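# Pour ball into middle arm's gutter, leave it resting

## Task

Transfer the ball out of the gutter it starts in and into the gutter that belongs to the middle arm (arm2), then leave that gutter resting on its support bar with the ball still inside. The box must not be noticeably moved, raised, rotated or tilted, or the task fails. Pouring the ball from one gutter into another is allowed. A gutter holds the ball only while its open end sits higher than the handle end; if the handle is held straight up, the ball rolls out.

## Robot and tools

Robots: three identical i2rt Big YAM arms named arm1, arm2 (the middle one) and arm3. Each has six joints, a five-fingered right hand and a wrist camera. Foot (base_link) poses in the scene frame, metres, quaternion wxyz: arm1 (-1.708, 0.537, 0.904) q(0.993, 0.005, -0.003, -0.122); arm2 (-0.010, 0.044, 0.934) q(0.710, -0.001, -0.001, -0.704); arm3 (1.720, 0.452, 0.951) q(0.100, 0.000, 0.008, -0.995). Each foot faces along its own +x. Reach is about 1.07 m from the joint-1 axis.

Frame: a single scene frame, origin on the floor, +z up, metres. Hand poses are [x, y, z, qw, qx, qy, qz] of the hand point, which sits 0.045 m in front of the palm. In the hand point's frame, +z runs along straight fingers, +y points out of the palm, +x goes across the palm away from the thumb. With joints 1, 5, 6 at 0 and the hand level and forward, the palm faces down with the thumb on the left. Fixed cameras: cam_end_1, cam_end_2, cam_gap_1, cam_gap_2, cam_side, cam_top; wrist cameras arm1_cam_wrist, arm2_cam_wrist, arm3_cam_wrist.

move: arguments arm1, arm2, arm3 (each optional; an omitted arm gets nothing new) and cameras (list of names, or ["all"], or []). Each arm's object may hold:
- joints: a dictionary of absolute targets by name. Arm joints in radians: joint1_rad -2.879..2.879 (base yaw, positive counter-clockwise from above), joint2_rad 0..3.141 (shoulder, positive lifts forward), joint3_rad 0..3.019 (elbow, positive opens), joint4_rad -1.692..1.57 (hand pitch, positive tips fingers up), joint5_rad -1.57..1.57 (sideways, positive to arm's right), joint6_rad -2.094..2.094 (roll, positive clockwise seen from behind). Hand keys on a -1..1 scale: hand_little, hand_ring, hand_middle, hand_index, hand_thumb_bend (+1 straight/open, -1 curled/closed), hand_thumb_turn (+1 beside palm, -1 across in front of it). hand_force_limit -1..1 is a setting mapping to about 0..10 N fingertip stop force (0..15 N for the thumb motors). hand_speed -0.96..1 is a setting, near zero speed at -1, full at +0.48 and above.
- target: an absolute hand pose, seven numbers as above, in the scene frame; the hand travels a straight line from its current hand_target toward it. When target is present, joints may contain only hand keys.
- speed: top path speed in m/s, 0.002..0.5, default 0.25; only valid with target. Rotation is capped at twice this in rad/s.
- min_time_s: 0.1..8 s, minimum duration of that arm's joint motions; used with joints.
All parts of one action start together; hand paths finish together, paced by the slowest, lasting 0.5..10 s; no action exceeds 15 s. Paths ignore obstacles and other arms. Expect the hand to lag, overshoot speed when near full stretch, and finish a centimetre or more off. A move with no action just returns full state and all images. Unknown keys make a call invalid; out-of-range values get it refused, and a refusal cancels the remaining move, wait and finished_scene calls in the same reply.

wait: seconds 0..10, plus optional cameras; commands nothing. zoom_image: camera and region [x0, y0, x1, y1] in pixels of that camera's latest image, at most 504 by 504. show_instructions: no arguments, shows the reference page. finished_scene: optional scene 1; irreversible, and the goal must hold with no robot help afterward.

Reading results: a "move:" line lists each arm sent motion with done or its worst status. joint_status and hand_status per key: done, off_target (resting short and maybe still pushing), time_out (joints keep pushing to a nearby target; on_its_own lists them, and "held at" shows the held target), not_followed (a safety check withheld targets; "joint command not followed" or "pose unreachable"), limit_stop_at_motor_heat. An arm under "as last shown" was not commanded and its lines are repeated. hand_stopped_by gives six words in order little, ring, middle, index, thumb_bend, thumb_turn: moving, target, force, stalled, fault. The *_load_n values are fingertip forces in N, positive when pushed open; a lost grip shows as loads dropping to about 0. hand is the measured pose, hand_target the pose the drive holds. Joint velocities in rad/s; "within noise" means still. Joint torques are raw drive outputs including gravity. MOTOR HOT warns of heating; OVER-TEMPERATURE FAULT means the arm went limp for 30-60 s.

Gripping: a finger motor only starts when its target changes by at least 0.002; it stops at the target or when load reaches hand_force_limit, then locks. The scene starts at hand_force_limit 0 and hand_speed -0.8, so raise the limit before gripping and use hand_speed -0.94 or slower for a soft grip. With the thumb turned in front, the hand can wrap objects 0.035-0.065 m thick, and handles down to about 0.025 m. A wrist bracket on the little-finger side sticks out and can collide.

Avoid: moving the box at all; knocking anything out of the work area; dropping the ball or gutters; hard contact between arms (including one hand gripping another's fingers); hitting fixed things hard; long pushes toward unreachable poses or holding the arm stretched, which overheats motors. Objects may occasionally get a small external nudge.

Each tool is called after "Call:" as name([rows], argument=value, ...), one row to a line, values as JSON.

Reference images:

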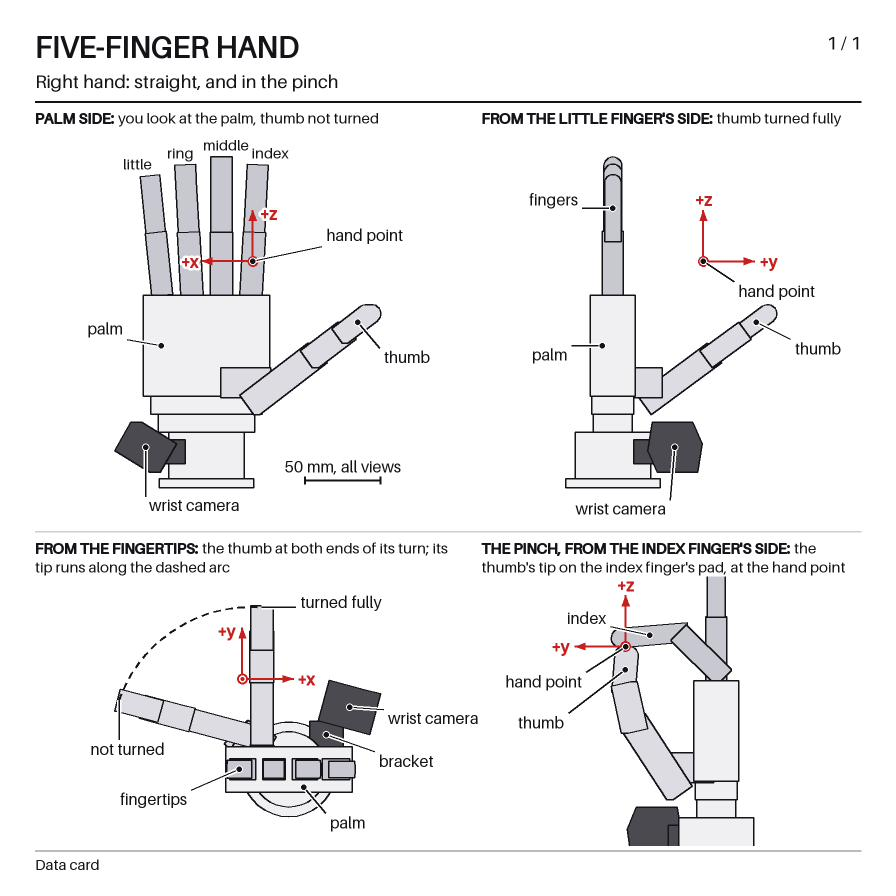

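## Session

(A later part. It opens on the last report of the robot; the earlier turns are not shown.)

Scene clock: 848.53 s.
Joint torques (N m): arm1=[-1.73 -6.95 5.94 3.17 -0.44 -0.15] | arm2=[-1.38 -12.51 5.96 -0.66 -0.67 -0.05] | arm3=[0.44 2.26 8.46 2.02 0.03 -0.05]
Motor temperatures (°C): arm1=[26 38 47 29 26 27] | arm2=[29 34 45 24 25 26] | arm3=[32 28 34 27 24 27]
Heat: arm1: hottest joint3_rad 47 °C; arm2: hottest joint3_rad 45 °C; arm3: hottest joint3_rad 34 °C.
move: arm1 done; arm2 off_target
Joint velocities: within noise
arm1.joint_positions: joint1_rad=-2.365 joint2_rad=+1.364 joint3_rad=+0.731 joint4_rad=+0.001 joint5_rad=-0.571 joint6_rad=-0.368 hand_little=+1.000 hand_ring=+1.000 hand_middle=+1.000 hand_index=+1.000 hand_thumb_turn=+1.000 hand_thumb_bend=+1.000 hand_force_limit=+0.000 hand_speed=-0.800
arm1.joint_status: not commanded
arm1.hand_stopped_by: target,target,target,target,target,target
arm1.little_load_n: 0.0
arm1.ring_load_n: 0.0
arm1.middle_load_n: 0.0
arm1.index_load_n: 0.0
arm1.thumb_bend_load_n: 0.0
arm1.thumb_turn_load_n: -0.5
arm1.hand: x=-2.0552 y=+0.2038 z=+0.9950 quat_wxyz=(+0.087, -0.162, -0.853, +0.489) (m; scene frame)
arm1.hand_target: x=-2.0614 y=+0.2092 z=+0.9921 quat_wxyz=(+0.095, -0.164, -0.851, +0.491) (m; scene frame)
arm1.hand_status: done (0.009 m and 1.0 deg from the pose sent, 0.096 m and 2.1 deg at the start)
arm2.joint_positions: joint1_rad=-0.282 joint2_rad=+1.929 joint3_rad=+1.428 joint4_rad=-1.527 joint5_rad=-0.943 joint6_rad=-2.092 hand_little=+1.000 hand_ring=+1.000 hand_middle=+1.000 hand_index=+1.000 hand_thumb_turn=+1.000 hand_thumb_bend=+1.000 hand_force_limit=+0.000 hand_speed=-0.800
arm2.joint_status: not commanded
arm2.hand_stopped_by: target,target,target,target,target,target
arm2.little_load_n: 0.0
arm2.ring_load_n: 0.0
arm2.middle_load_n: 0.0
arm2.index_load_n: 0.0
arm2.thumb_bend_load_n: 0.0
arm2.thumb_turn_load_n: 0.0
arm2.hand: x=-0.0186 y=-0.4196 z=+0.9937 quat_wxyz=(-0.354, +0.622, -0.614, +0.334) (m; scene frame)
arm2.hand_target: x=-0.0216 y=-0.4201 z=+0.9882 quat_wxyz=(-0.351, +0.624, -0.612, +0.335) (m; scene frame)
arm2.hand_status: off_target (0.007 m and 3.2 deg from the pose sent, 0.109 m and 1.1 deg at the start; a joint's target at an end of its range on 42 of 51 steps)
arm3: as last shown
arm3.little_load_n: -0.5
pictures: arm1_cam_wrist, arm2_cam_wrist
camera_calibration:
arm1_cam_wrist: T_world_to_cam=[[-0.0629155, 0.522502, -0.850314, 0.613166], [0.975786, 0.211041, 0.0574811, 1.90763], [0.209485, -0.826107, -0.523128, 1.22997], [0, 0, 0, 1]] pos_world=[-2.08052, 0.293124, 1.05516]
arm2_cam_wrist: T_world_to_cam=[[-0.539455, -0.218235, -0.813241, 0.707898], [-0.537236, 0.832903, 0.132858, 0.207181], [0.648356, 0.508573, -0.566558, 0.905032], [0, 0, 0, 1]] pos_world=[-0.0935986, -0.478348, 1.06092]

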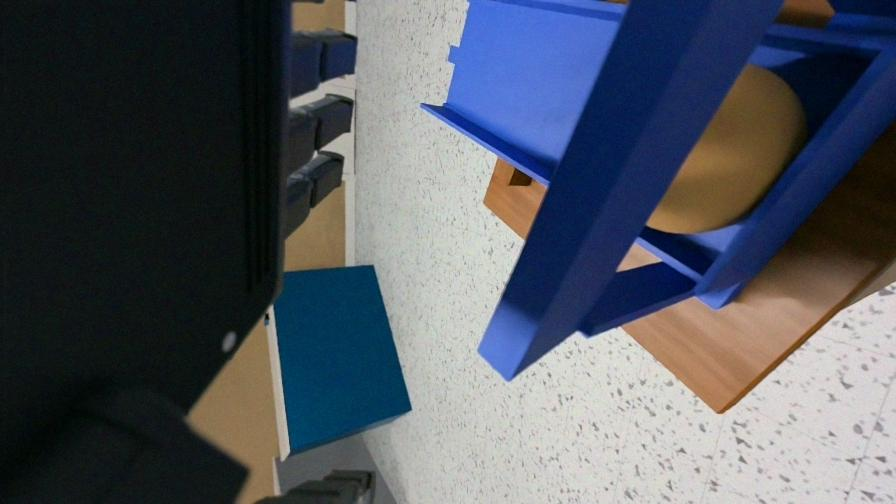

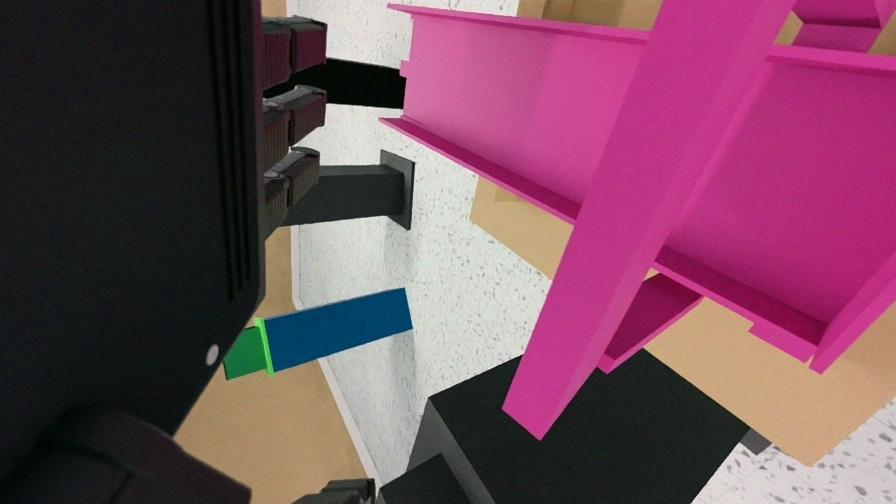

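Call:
move(arm2={"target": [-0.053, -0.4185, 0.944, 0.3648, -0.6319, 0.5923, -0.3420], "speed": 0.08}, arm1={"target": [-2.0624, 0.228, 0.9486, -0.0946, 0.1638, 0.8504, -0.4910], "speed": 0.08}, cameras=["arm2_cam_wrist", "arm1_cam_wrist", "cam_side", "cam_end_1"])

Call:
zoom_image(camera="cam_side", region=[410, 230, 530, 320])

Call:
zoom_image(camera="cam_end_1", region=[430, 310, 580, 440])

Scene clock: 959.07 s.
Joint torques (N m): arm1=[-1.79 -6.95 5.16 3.11 -0.44 -0.17] | arm2=[-1.38 -12.63 5.56 -0.68 -0.63 -0.05] | arm3=[0.38 0.97 8.46 2.18 0.06 -0.02]
Motor temperatures (°C): arm1=[25 34 41 29 27 27] | arm2=[29 34 39 24 26 26] | arm3=[32 28 35 27 24 27]
Heat: arm1: hottest joint3_rad 41 °C; arm2: hottest joint3_rad 39 °C; arm3: hottest joint3_rad 35 °C.
move: arm1 done; arm2 off_target
Joint velocities: within noise
arm1.joint_positions: joint1_rad=-2.409 joint2_rad=+1.441 joint3_rad=+0.663 joint4_rad=+0.130 joint5_rad=-0.607 joint6_rad=-0.399 hand_little=+1.000 hand_ring=+1.000 hand_middle=+1.000 hand_index=+1.000 hand_thumb_turn=+1.000 hand_thumb_bend=+1.000 hand_force_limit=+0.000 hand_speed=-0.800
arm1.joint_status: not commanded
arm1.hand_stopped_by: target,target,target,target,target,target
arm1.little_load_n: 0.0
arm1.ring_load_n: 0.0
arm1.middle_load_n: 0.0
arm1.index_load_n: 0.0
arm1.thumb_bend_load_n: 0.0
arm1.thumb_turn_load_n: 0.0
arm1.hand: x=-2.0570 y=+0.2222 z=+0.9518 quat_wxyz=(+0.087, -0.162, -0.852, +0.490) (m; scene frame)
arm1.hand_target: x=-2.0622 y=+0.2280 z=+0.9486 quat_wxyz=(+0.095, -0.164, -0.851, +0.491) (m; scene frame)
arm1.hand_status: done (0.009 m and 0.9 deg from the pose sent, 0.053 m and 0.9 deg at the start)
arm2.joint_positions: joint1_rad=-0.334 joint2_rad=+1.992 joint3_rad=+1.411 joint4_rad=-1.447 joint5_rad=-0.906 joint6_rad=-2.092 hand_little=+1.000 hand_ring=+1.000 hand_middle=+1.000 hand_index=+1.000 hand_thumb_turn=+1.000 hand_thumb_bend=+1.000 hand_force_limit=+0.000 hand_speed=-0.800
arm2.joint_status: not commanded
arm2.hand_stopped_by: target,target,target,target,target,target
arm2.little_load_n: 0.0
arm2.ring_load_n: 0.0
arm2.middle_load_n: 0.0
arm2.index_load_n: 0.0
arm2.thumb_bend_load_n: 0.0
arm2.thumb_turn_load_n: -0.5
arm2.hand: x=-0.0498 y=-0.4194 z=+0.9509 quat_wxyz=(-0.340, +0.614, -0.632, +0.327) (m; scene frame)
arm2.hand_target: x=-0.0525 y=-0.4186 z=+0.9441 quat_wxyz=(-0.339, +0.616, -0.631, +0.328) (m; scene frame)
arm2.hand_status: off_target (0.008 m and 6.0 deg from the pose sent, 0.060 m and 3.2 deg at the start; a joint's target at an end of its range on 43 of 43 steps)
arm3: as last shown
arm3.little_load_n: 0.0
pictures: arm1_cam_wrist, arm2_cam_wrist, cam_end_1, cam_side
camera_calibration:
arm1_cam_wrist: T_world_to_cam=[[-0.0636224, 0.521709, -0.850748, 0.565935], [0.975848, 0.211034, 0.0564355, 1.90898], [0.20898, -0.82661, -0.522535, 1.22142], [0, 0, 0, 1]] pos_world=[-2.08212, 0.311523, 1.01197]
arm2_cam_wrist: T_world_to_cam=[[-0.572579, -0.191233, -0.797235, 0.650821], [-0.502246, 0.850403, 0.15673, 0.182307], [0.647999, 0.490148, -0.582969, 0.908859], [0, 0, 0, 1]] pos_world=[-0.12473, -0.476051, 1.02012]

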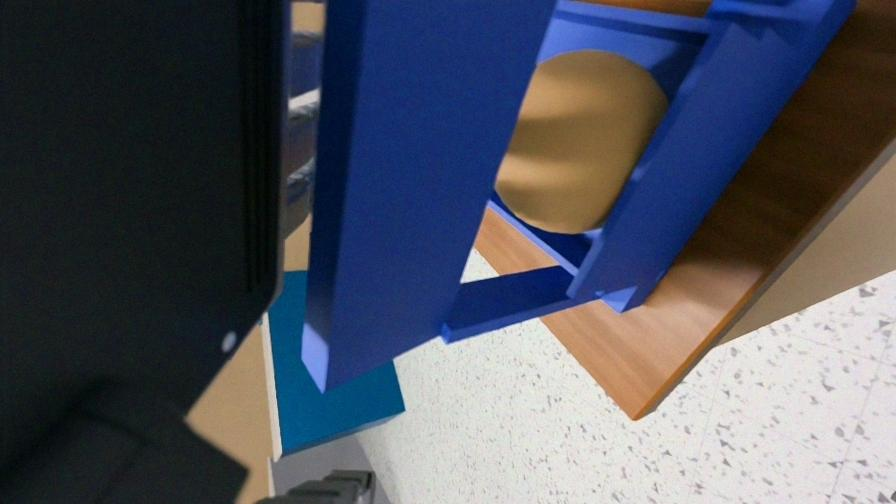

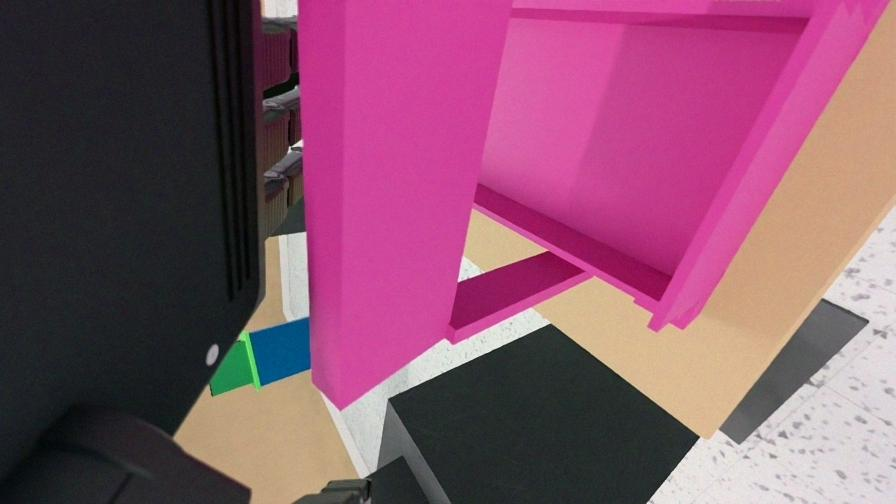

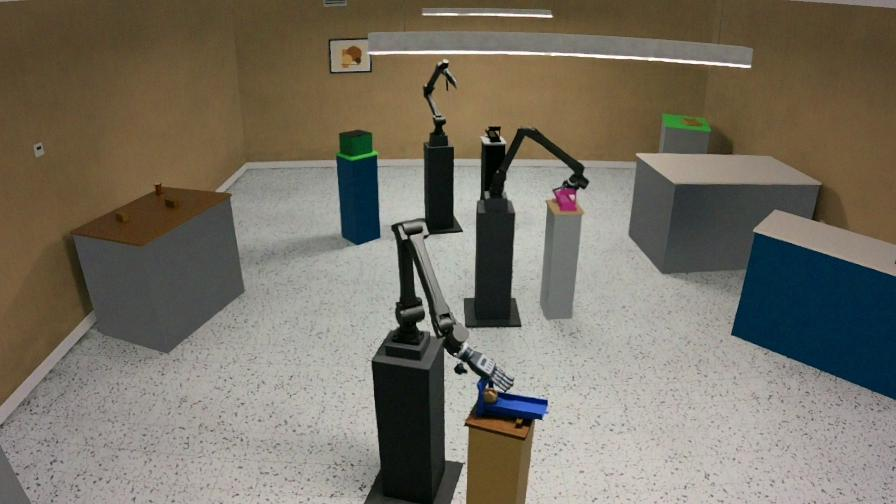

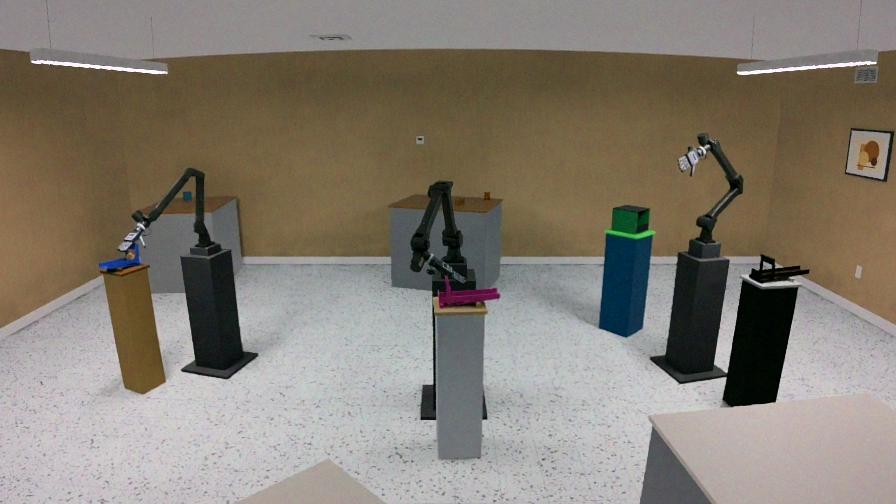

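Scaled by 4.200.

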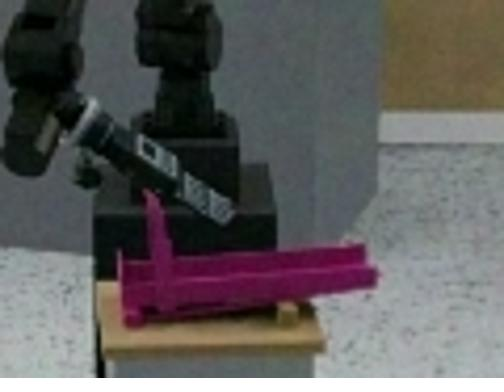

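Scaled by 3.360.

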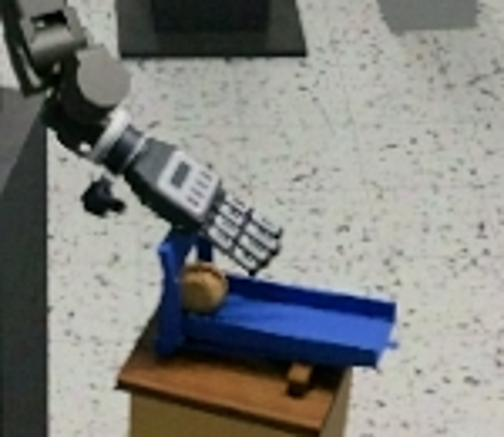

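Call:
move(arm2={"target": [-0.060, -0.418, 0.937, 0.3199, -0.6558, 0.6147, -0.2998], "speed": 0.05}, arm1={"target": [-2.0627, 0.2327, 0.9413, -0.0946, 0.1638, 0.8504, -0.4910], "speed": 0.05}, cameras=["arm2_cam_wrist", "arm1_cam_wrist", "cam_side", "cam_end_1"])

Call:
zoom_image(camera="cam_side", region=[410, 230, 530, 320])

Call:
zoom_image(camera="cam_end_1", region=[430, 310, 580, 440])

Scene clock: 1037.00 s.
Joint torques (N m): arm1=[-2.08 -5.95 4.94 3.18 -0.45 -0.18] | arm2=[-0.73 -13.74 5.11 -0.43 -0.12 0.06] | arm3=[0.73 1.67 8.38 2.03 0.01 -0.08]
Motor temperatures (°C): arm1=[25 34 38 29 27 27] | arm2=[28 34 37 24 26 26] | arm3=[32 28 35 27 24 27]
Heat: arm1: hottest joint3_rad 38 °C; arm2: hottest joint3_rad 37 °C; arm3: hottest joint3_rad 35 °C.
move: arm1 done; arm2 done
Joint velocities: within noise
arm1.joint_positions: joint1_rad=-2.420 joint2_rad=+1.453 joint3_rad=+0.652 joint4_rad=+0.150 joint5_rad=-0.617 joint6_rad=-0.408 hand_little=+1.000 hand_ring=+1.000 hand_middle=+1.000 hand_index=+1.000 hand_thumb_turn=+1.000 hand_thumb_bend=+1.000 hand_force_limit=+0.000 hand_speed=-0.800
arm1.joint_status: not commanded
arm1.hand_stopped_by: target,target,target,target,target,target
arm1.little_load_n: 0.0
arm1.ring_load_n: 0.0
arm1.middle_load_n: 0.0
arm1.index_load_n: 0.0
arm1.thumb_bend_load_n: 0.0
arm1.thumb_turn_load_n: 0.0
arm1.hand: x=-2.0577 y=+0.2264 z=+0.9457 quat_wxyz=(+0.088, -0.161, -0.852, +0.490) (m; scene frame)
arm1.hand_target: x=-2.0625 y=+0.2327 z=+0.9414 quat_wxyz=(+0.094, -0.164, -0.850, +0.491) (m; scene frame)
arm1.hand_status: done (0.009 m and 0.8 deg from the pose sent, 0.016 m and 0.9 deg at the start)
arm2.joint_positions: joint1_rad=-0.322 joint2_rad=+1.991 joint3_rad=+1.411 joint4_rad=-1.414 joint5_rad=-0.828 joint6_rad=-2.102 hand_little=+1.000 hand_ring=+1.000 hand_middle=+1.000 hand_index=+1.000 hand_thumb_turn=+1.000 hand_thumb_bend=+1.000 hand_force_limit=+0.000 hand_speed=-0.800
arm2.joint_status: not commanded
arm2.hand_stopped_by: target,target,target,target,target,target
arm2.little_load_n: 0.0
arm2.ring_load_n: 0.0
arm2.middle_load_n: 0.0
arm2.index_load_n: 0.0
arm2.thumb_bend_load_n: 0.0
arm2.thumb_turn_load_n: -0.5
arm2.hand: x=-0.0586 y=-0.4201 z=+0.9400 quat_wxyz=(-0.319, +0.646, -0.626, +0.300) (m; scene frame)
arm2.hand_target: x=-0.0597 y=-0.4180 z=+0.9370 quat_wxyz=(-0.314, +0.651, -0.625, +0.296) (m; scene frame)
arm2.hand_status: done (0.004 m and 1.7 deg from the pose sent, 0.017 m and 6.5 deg at the start; a joint's target at an end of its range on 48 of 48 steps)
arm3: as last shown
arm3.middle_load_n: 0.5
pictures: arm1_cam_wrist, arm2_cam_wrist, cam_end_1, cam_side
camera_calibration:
arm1_cam_wrist: T_world_to_cam=[[-0.0657196, 0.520502, -0.851328, 0.554972], [0.975821, 0.211761, 0.0541405, 1.91113], [0.208458, -0.827185, -0.521834, 1.22027], [0, 0, 0, 1]] pos_world=[-2.08282, 0.315822, 1.00577]
arm2_cam_wrist: T_world_to_cam=[[-0.621657, -0.235391, -0.747084, 0.568391], [-0.532471, 0.826505, 0.182661, 0.143909], [0.574471, 0.511353, -0.639141, 0.965897], [0, 0, 0, 1]] pos_world=[-0.124909, -0.479061, 1.01569]

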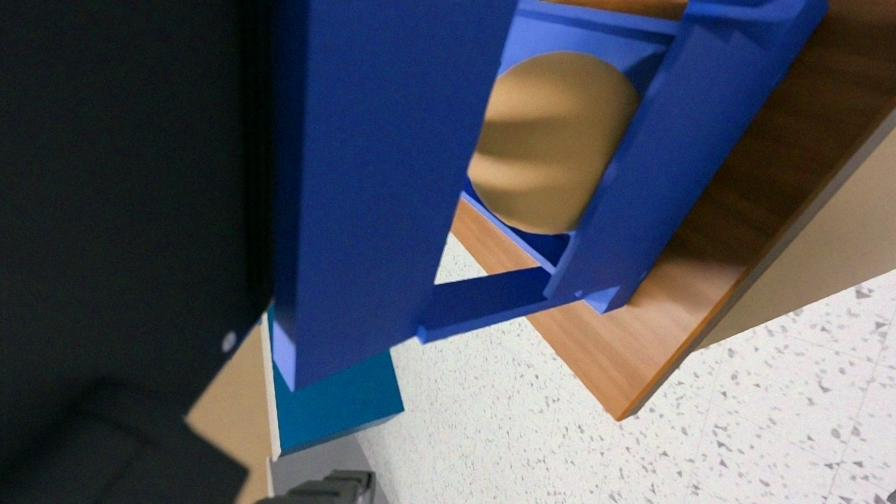

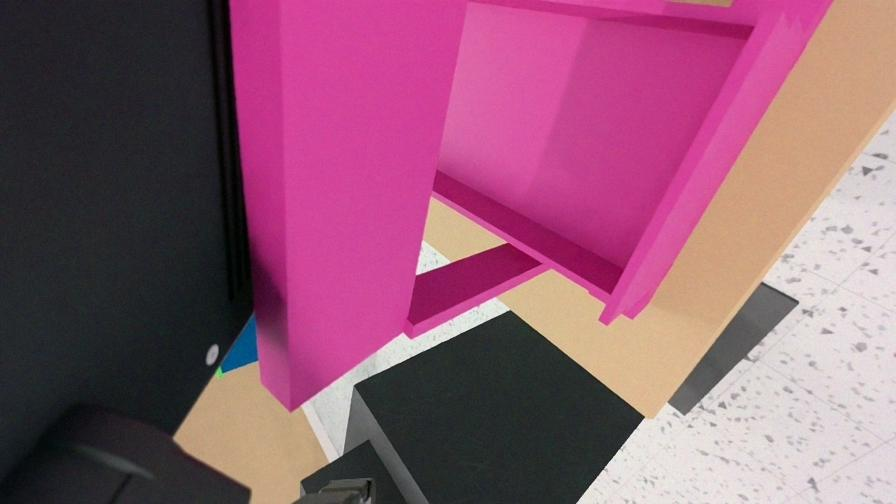

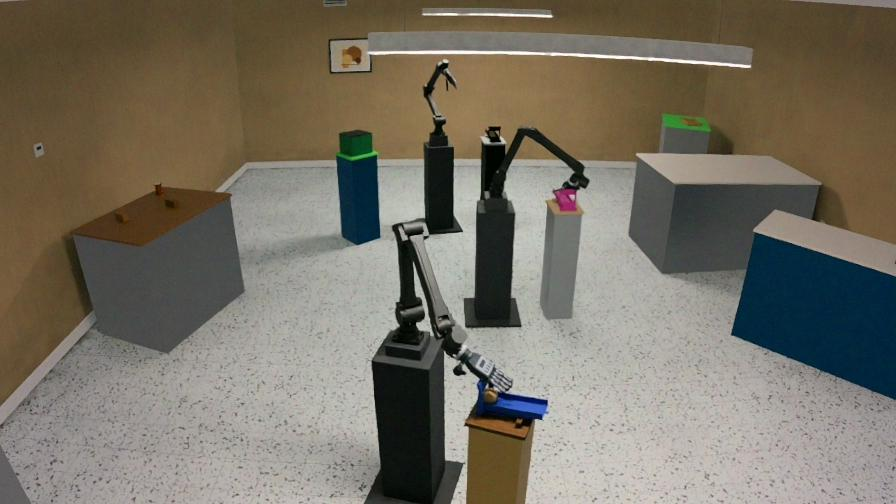

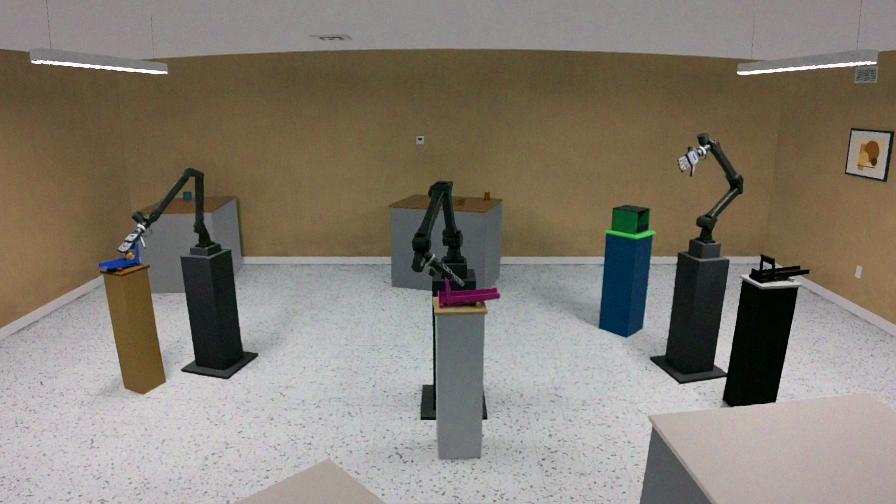

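Scaled by 4.200.

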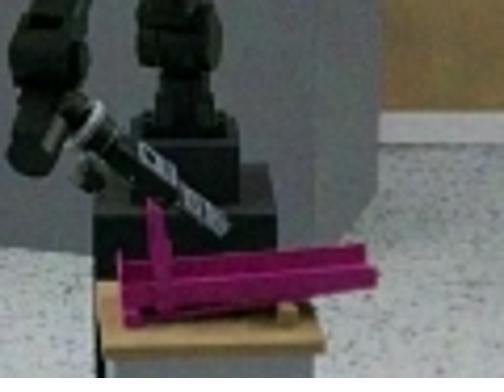

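Scaled by 3.360.

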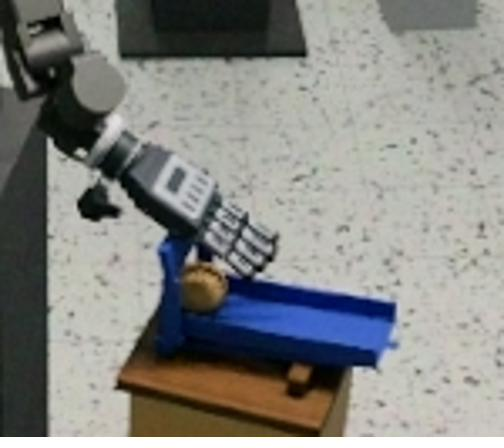

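Call:
move(arm2={"joints": {"hand_index": 0.1, "hand_middle": 0.1, "hand_ring": 0.1, "hand_little": 0.1, "hand_thumb_turn": -1.0, "hand_force_limit": 0.0, "hand_speed": -0.8}}, arm1={"joints": {"hand_index": 0.1, "hand_middle": 0.1, "hand_ring": 0.1, "hand_little": 0.1, "hand_thumb_turn": -1.0, "hand_force_limit": 0.0, "hand_speed": -0.8}}, cameras=["arm2_cam_wrist", "arm1_cam_wrist"])

Scene clock: 1065.30 s.
Joint torques (N m): arm1=[-1.32 -6.77 4.86 2.99 -0.3 -0.23] | arm2=[-0.73 -13.74 5.12 -0.43 -0.13 0.04] | arm3=[1.08 2.73 8.42 2.11 0 -0.06]
Motor temperatures (°C): arm1=[25 33 38 29 27 27] | arm2=[28 34 37 24 25 26] | arm3=[31 28 35 27 24 27]
Heat: arm1: hottest joint3_rad 38 °C; arm2: hottest joint3_rad 37 °C; arm3: hottest joint3_rad 35 °C.
move: arm1 done; arm2 done
Joint velocities: within noise
arm1.joint_positions: joint1_rad=-2.421 joint2_rad=+1.453 joint3_rad=+0.652 joint4_rad=+0.154 joint5_rad=-0.618 joint6_rad=-0.409 hand_little=+0.100 hand_ring=+0.100 hand_middle=+0.100 hand_index=+0.100 hand_thumb_turn=-1.000 hand_thumb_bend=+1.000 hand_force_limit=+0.000 hand_speed=-0.800
arm1.joint_status: all done
arm1.hand_stopped_by: target,target,target,target,target,target
arm1.little_load_n: 0.0
arm1.ring_load_n: 0.0
arm1.middle_load_n: 0.0
arm1.index_load_n: 0.0
arm1.thumb_bend_load_n: 0.0
arm1.thumb_turn_load_n: 0.0
arm1.hand: x=-2.0582 y=+0.2261 z=+0.9463 quat_wxyz=(+0.089, -0.160, -0.851, +0.492) (m; scene frame)
arm1.hand_target: x=-2.0626 y=+0.2328 z=+0.9414 quat_wxyz=(+0.095, -0.164, -0.851, +0.491) (m; scene frame)
arm1.hand_status: not commanded
arm2.joint_positions: joint1_rad=-0.321 joint2_rad=+1.991 joint3_rad=+1.411 joint4_rad=-1.414 joint5_rad=-0.827 joint6_rad=-2.102 hand_little=+0.100 hand_ring=+0.100 hand_middle=+0.100 hand_index=+0.100 hand_thumb_turn=-1.000 hand_thumb_bend=+1.000 hand_force_limit=+0.000 hand_speed=-0.800
arm2.joint_status: all done
arm2.hand_stopped_by: target,target,target,target,target,target
arm2.little_load_n: 0.0
arm2.ring_load_n: 0.0
arm2.middle_load_n: 0.0
arm2.index_load_n: 0.0
arm2.thumb_bend_load_n: 0.0
arm2.thumb_turn_load_n: 0.0
arm2.hand: x=-0.0585 y=-0.4201 z=+0.9402 quat_wxyz=(-0.318, +0.646, -0.626, +0.299) (m; scene frame)
arm2.hand_target: x=-0.0596 y=-0.4181 z=+0.9371 quat_wxyz=(-0.314, +0.651, -0.625, +0.296) (m; scene frame)
arm2.hand_status: not commanded
arm3: as last shown
arm3.middle_load_n: 0.0
pictures: arm1_cam_wrist, arm2_cam_wrist
camera_calibration:
arm1_cam_wrist: T_world_to_cam=[[-0.0695989, 0.518446, -0.852273, 0.548966], [0.975641, 0.213544, 0.0502273, 1.91456], [0.208038, -0.828017, -0.52068, 1.21854], [0, 0, 0, 1]] pos_world=[-2.08322, 0.315521, 1.00617]
arm2_cam_wrist: T_world_to_cam=[[-0.621834, -0.235936, -0.746764, 0.568035], [-0.532816, 0.826292, 0.182616, 0.143963], [0.57396, 0.511445, -0.639527, 0.966333], [0, 0, 0, 1]] pos_world=[-0.124707, -0.479162, 1.01589]

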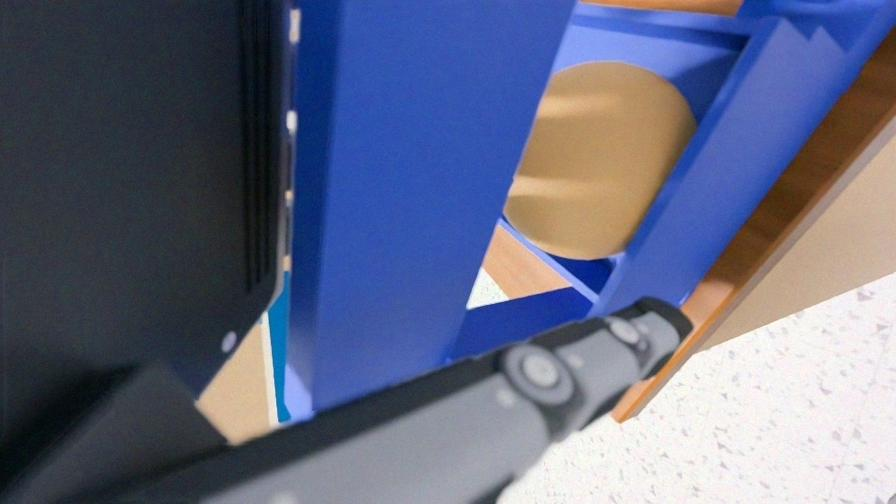

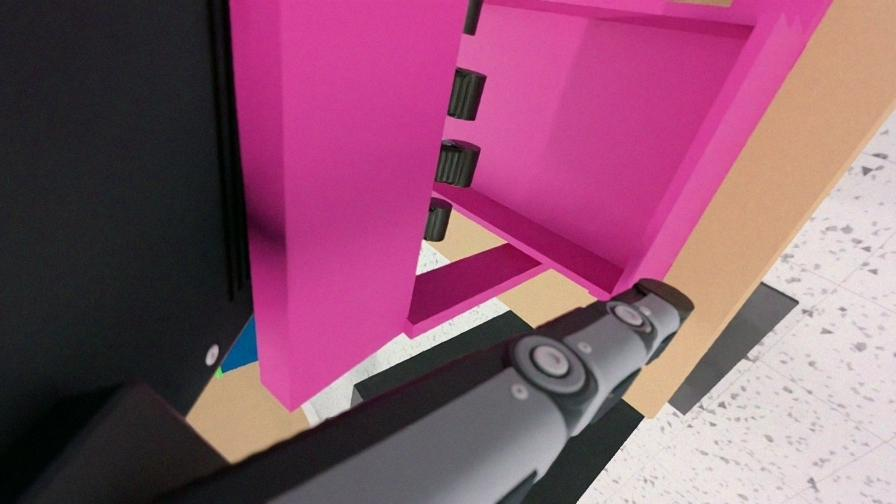

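Call:
zoom_image(camera="arm1_cam_wrist", region=[240, 0, 700, 440])

Call:
move(cameras=["cam_side", "cam_end_1", "arm1_cam_wrist"])

Call:
zoom_image(camera="cam_end_1", region=[440, 340, 560, 430])

Call:
zoom_image(camera="cam_side", region=[80, 210, 180, 290])

Scaled by 1.096.

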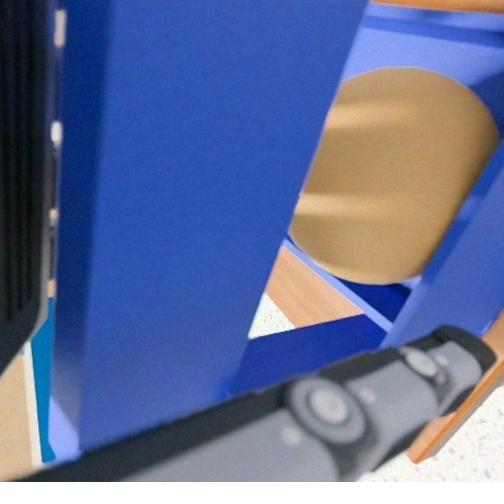

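Scene clock: 1085.87 s.
Joint torques (N m): arm1=[-1.67 -7.53 4.82 2.93 -0.32 -0.17] | arm2=[-0.73 -13.68 5.12 -0.4 -0.13 0.05] | arm3=[-0.03 2.32 8.46 2.11 0.02 -0.07]
Motor temperatures (°C): arm1=[25 33 38 29 27 27] | arm2=[28 34 37 24 25 26] | arm3=[31 28 35 27 24 27]
Heat: arm1: hottest joint3_rad 38 °C; arm2: hottest joint3_rad 37 °C; arm3: hottest joint3_rad 35 °C.
Joint velocities: within noise
arm1.joint_positions: joint1_rad=-2.421 joint2_rad=+1.453 joint3_rad=+0.652 joint4_rad=+0.154 joint5_rad=-0.618 joint6_rad=-0.409 hand_little=+0.100 hand_ring=+0.100 hand_middle=+0.100 hand_index=+0.100 hand_thumb_turn=-1.000 hand_thumb_bend=+1.000 hand_force_limit=+0.000 hand_speed=-0.800
arm1.joint_status: all done
arm1.hand_stopped_by: target,target,target,target,target,target
arm1.little_load_n: 0.0
arm1.ring_load_n: 0.0
arm1.middle_load_n: 0.5
arm1.index_load_n: 0.0
arm1.thumb_bend_load_n: 0.0
arm1.thumb_turn_load_n: 0.5
arm1.hand: x=-2.0582 y=+0.2261 z=+0.9463 quat_wxyz=(+0.089, -0.160, -0.851, +0.492) (m; scene frame)
arm1.hand_target: x=-2.0626 y=+0.2328 z=+0.9414 quat_wxyz=(+0.095, -0.164, -0.851, +0.491) (m; scene frame)
arm1.hand_status: not commanded
arm2.joint_positions: joint1_rad=-0.321 joint2_rad=+1.991 joint3_rad=+1.411 joint4_rad=-1.414 joint5_rad=-0.827 joint6_rad=-2.102 hand_little=+0.100 hand_ring=+0.100 hand_middle=+0.100 hand_index=+0.100 hand_thumb_turn=-1.000 hand_thumb_bend=+1.000 hand_force_limit=+0.000 hand_speed=-0.800
arm2.joint_status: all done
arm2.hand_stopped_by: target,target,target,target,target,target
arm2.little_load_n: 0.0
arm2.ring_load_n: 0.0
arm2.middle_load_n: 0.0
arm2.index_load_n: 0.0
arm2.thumb_bend_load_n: 0.0
arm2.thumb_turn_load_n: 0.0
arm2.hand: x=-0.0585 y=-0.4201 z=+0.9402 quat_wxyz=(-0.318, +0.646, -0.626, +0.299) (m; scene frame)
arm2.hand_target: x=-0.0596 y=-0.4181 z=+0.9371 quat_wxyz=(-0.314, +0.651, -0.625, +0.296) (m; scene frame)
arm2.hand_status: not commanded
arm3.joint_positions: joint1_rad=+0.242 joint2_rad=+0.635 joint3_rad=+1.359 joint4_rad=-1.149 joint5_rad=-0.046 joint6_rad=-1.300 hand_little=+1.000 hand_ring=+1.000 hand_middle=+1.000 hand_index=+1.000 hand_thumb_turn=+1.000 hand_thumb_bend=+1.000 hand_force_limit=+0.000 hand_speed=-0.800
arm3.joint_status: not commanded
arm3.hand_stopped_by: target,target,target,target,target,target
arm3.little_load_n: 0.0
arm3.ring_load_n: 0.0
arm3.middle_load_n: 0.0
arm3.index_load_n: 0.0
arm3.thumb_bend_load_n: 0.0
arm3.thumb_turn_load_n: 0.0
arm3.hand: x=+1.4583 y=+0.3654 z=+1.4599 quat_wxyz=(+0.501, +0.088, -0.837, +0.201) (m; scene frame)
arm3.hand_target: x=+1.4596 y=+0.3658 z=+1.4719 quat_wxyz=(+0.511, +0.088, -0.830, +0.204) (m; scene frame)
arm3.hand_status: not commanded
pictures: arm1_cam_wrist, cam_end_1, cam_side
camera_calibration:
arm1_cam_wrist: T_world_to_cam=[[-0.0695989, 0.518446, -0.852273, 0.548966], [0.975641, 0.213544, 0.0502273, 1.91456], [0.208038, -0.828017, -0.52068, 1.21854], [0, 0, 0, 1]] pos_world=[-2.08322, 0.315521, 1.00617]

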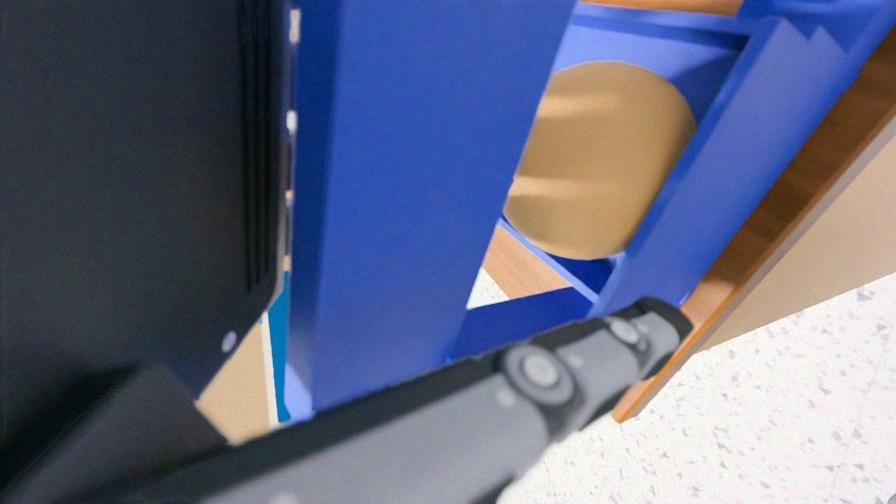

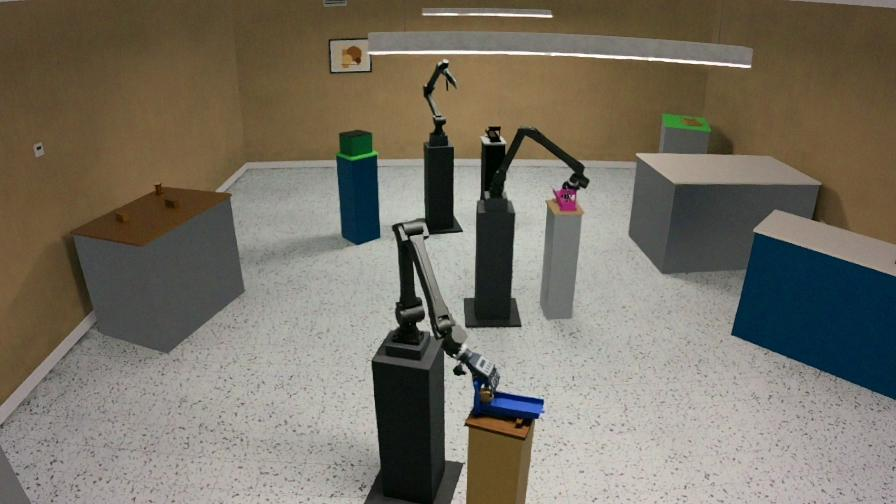

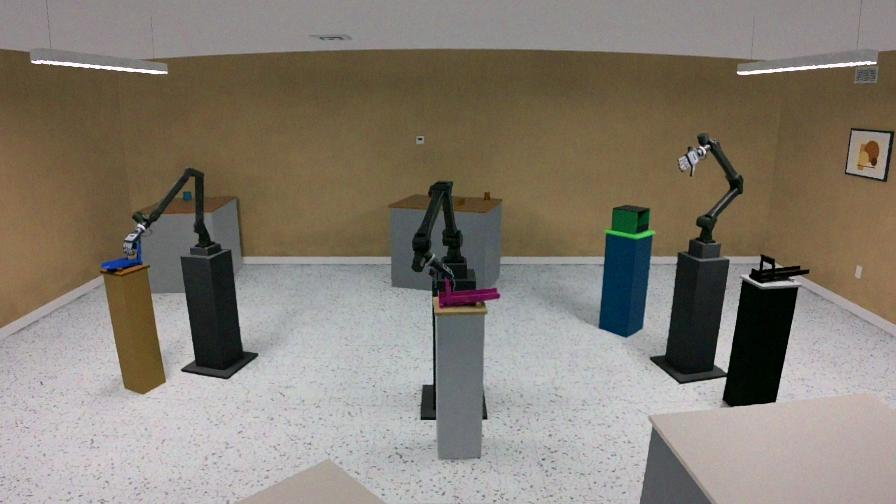

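Scaled by 4.200.

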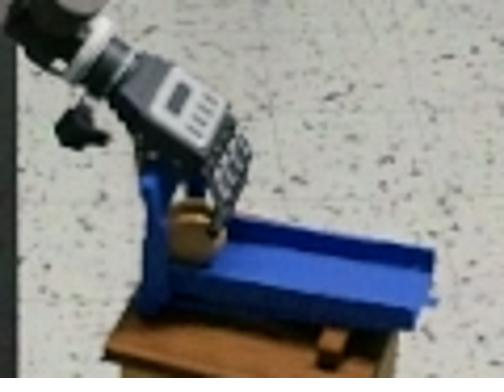

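Scaled by 5.040.

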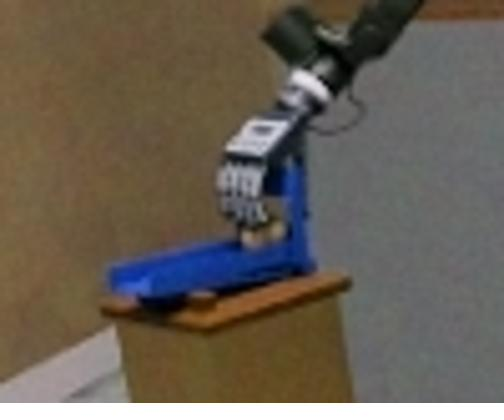

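Call:
move(arm1={"joints": {"hand_index": -0.15, "hand_middle": -0.15, "hand_ring": -0.15, "hand_little": -0.15, "hand_speed": -0.8}}, arm2={"joints": {"hand_index": -1, "hand_middle": -1, "hand_ring": -1, "hand_little": -1, "hand_force_limit": -0.3, "hand_speed": -0.9}}, cameras=["arm2_cam_wrist", "arm1_cam_wrist"])

Call:
move(arm1={"target": [-2.060, 0.2388, 0.9382, -0.0946, 0.1638, 0.8504, -0.4910], "speed": 0.05}, cameras=["arm1_cam_wrist", "cam_end_1"])

Scene clock: 1156.33 s.
Joint torques (N m): arm1=[-2.2 -6.24 4.81 2.86 -0.29 -0.22] | arm2=[-0.73 -13.68 5.6 -0.75 -0.87 0.05] | arm3=[0.85 1.26 8.49 2.14 0.04 -0.08]
Motor temperatures (°C): arm1=[25 33 38 29 27 27] | arm2=[28 34 36 24 25 26] | arm3=[31 28 35 27 24 27]
Heat: arm1: hottest joint3_rad 38 °C; arm2: hottest joint3_rad 36 °C; arm3: hottest joint3_rad 35 °C.
move: arm1 done; arm2 off_target
Joint velocities: within noise
arm1.joint_positions: joint1_rad=-2.421 joint2_rad=+1.453 joint3_rad=+0.652 joint4_rad=+0.154 joint5_rad=-0.619 joint6_rad=-0.409 hand_little=-0.150 hand_ring=-0.150 hand_middle=-0.150 hand_index=-0.150 hand_thumb_turn=-1.000 hand_thumb_bend=+1.000 hand_force_limit=+0.000 hand_speed=-0.800
arm1.joint_status: all done
arm1.hand_stopped_by: target,target,target,target,target,target
arm1.little_load_n: 0.0
arm1.ring_load_n: 0.0
arm1.middle_load_n: 0.0
arm1.index_load_n: 0.0
arm1.thumb_bend_load_n: 0.0
arm1.thumb_turn_load_n: 0.0
arm1.hand: x=-2.0581 y=+0.2260 z=+0.9464 quat_wxyz=(+0.089, -0.160, -0.851, +0.492) (m; scene frame)
arm1.hand_target: x=-2.0625 y=+0.2327 z=+0.9414 quat_wxyz=(+0.095, -0.164, -0.850, +0.491) (m; scene frame)
arm1.hand_status: not commanded
arm2.joint_positions: joint1_rad=-0.321 joint2_rad=+1.991 joint3_rad=+1.404 joint4_rad=-1.405 joint5_rad=-0.811 joint6_rad=-2.102 hand_little=-0.997 hand_ring=-0.979 hand_middle=-0.979 hand_index=-0.979 hand_thumb_turn=-1.000 hand_thumb_bend=+1.000 hand_force_limit=-0.300 hand_speed=-0.900
arm2.joint_status: hand_ring off_target (ended at -0.979, target -1.000); hand_middle off_target (ended at -0.979, target -1.000); hand_index off_target (ended at -0.979, target -1.000); the others done
arm2.hand_stopped_by: force,force,force,force,target,target
arm2.little_load_n: 5.0
arm2.ring_load_n: 2.0
arm2.middle_load_n: 2.5
arm2.index_load_n: 2.5
arm2.thumb_bend_load_n: 0.0
arm2.thumb_turn_load_n: 0.5
arm2.hand: x=-0.0610 y=-0.4178 z=+0.9364 quat_wxyz=(-0.315, +0.650, -0.626, +0.293) (m; scene frame)
arm2.hand_target: x=-0.0597 y=-0.4183 z=+0.9371 quat_wxyz=(-0.313, +0.651, -0.625, +0.296) (m; scene frame)
arm2.hand_status: not commanded
arm3: as last shown
pictures: arm1_cam_wrist, arm2_cam_wrist
camera_calibration:
arm1_cam_wrist: T_world_to_cam=[[-0.0699685, 0.517874, -0.852591, 0.548783], [0.975509, 0.214189, 0.050045, 1.91426], [0.208532, -0.828209, -0.520177, 1.21918], [0, 0, 0, 1]] pos_world=[-2.08322, 0.31552, 1.00628]
arm2_cam_wrist: T_world_to_cam=[[-0.631607, -0.238356, -0.737739, 0.554138], [-0.535593, 0.822146, 0.192914, 0.129782], [0.560548, 0.516973, -0.646935, 0.972534], [0, 0, 0, 1]] pos_world=[-0.125644, -0.477392, 1.01294]

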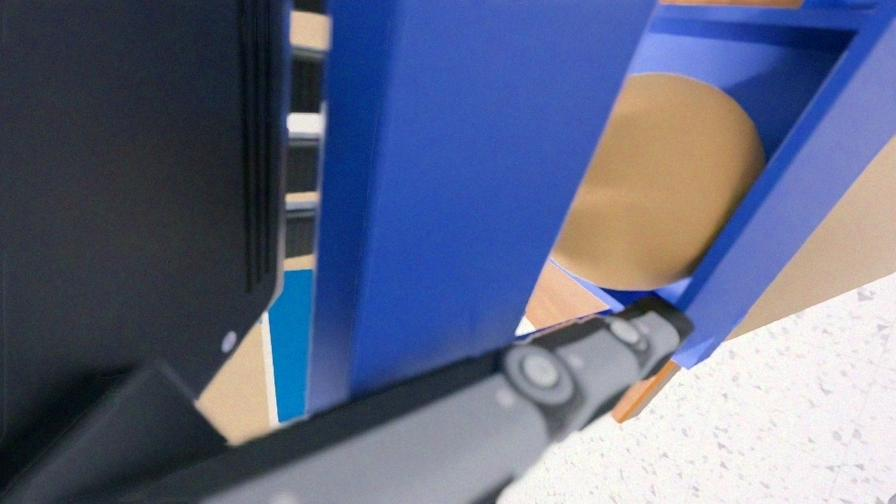

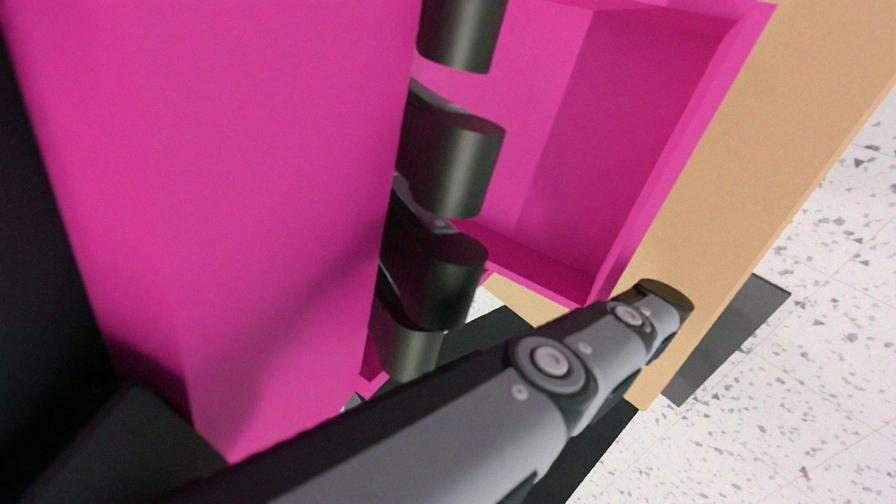

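Scene clock: 1157.30 s.
Joint torques (N m): arm1=[-2.37 -7 4.25 2.51 -0.23 -0.16] | arm2=[-0.79 -13.68 5.59 -0.76 -0.87 0.05] | arm3=[0.85 1.61 8.61 2.15 0.13 -0.03]
Motor temperatures (°C): arm1=[25 33 38 29 27 27] | arm2=[28 34 36 24 25 26] | arm3=[31 28 35 27 24 27]
Heat: arm1: hottest joint3_rad 38 °C; arm2: hottest joint3_rad 36 °C; arm3: hottest joint3_rad 35 °C.
move: arm1 off_target
Joint velocities: within noise
arm1.joint_positions: joint1_rad=-2.428 joint2_rad=+1.453 joint3_rad=+0.643 joint4_rad=+0.166 joint5_rad=-0.630 joint6_rad=-0.413 hand_little=-0.150 hand_ring=-0.150 hand_middle=-0.150 hand_index=-0.150 hand_thumb_turn=-1.000 hand_thumb_bend=+1.000 hand_force_limit=+0.000 hand_speed=-0.800
arm1.joint_status: not commanded
arm1.hand_stopped_by: target,target,target,target,target,target
arm1.little_load_n: 0.0
arm1.ring_load_n: 0.0
arm1.middle_load_n: 0.0
arm1.index_load_n: 0.0
arm1.thumb_bend_load_n: 0.0
arm1.thumb_turn_load_n: 0.0
arm1.hand: x=-2.0569 y=+0.2286 z=+0.9448 quat_wxyz=(+0.088, -0.158, -0.850, +0.495) (m; scene frame)
arm1.hand_target: x=-2.0597 y=+0.2387 z=+0.9383 quat_wxyz=(+0.094, -0.164, -0.850, +0.491) (m; scene frame)
arm1.hand_status: off_target (0.013 m and 1.1 deg from the pose sent, 0.015 m and 0.8 deg at the start)
arm2, arm3: as last shown
arm2.ring_load_n: 2.5
arm2.index_load_n: 3.0
pictures: arm1_cam_wrist, cam_end_1
camera_calibration:
arm1_cam_wrist: T_world_to_cam=[[-0.0736103, 0.512882, -0.855297, 0.542386], [0.974839, 0.217945, 0.046793, 1.91343], [0.210407, -0.830332, -0.516021, 1.22074], [0, 0, 0, 1]] pos_world=[-2.08221, 0.318416, 1.00429]

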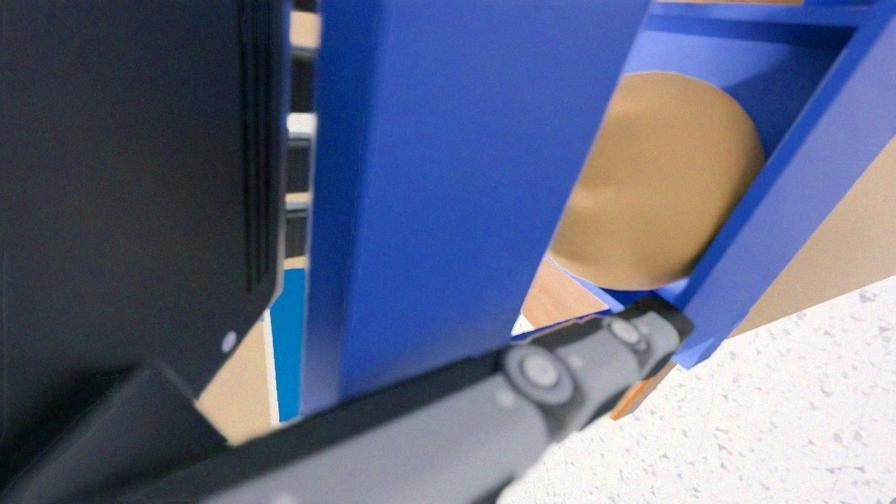

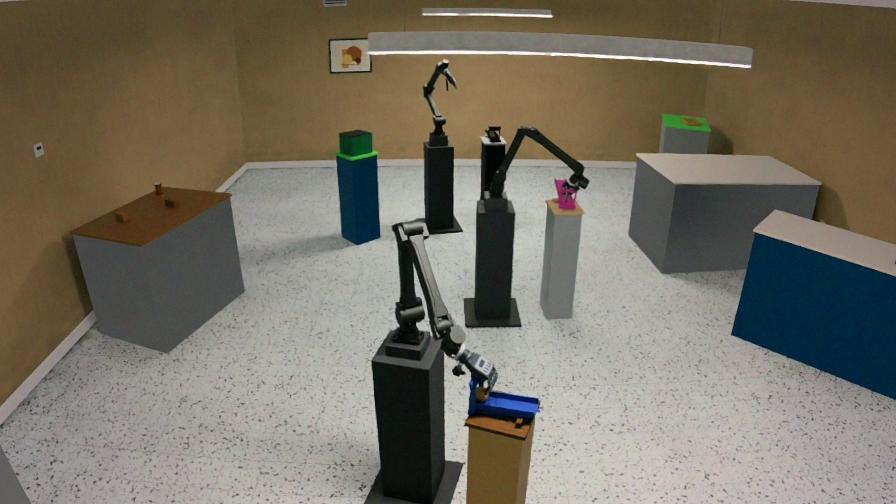

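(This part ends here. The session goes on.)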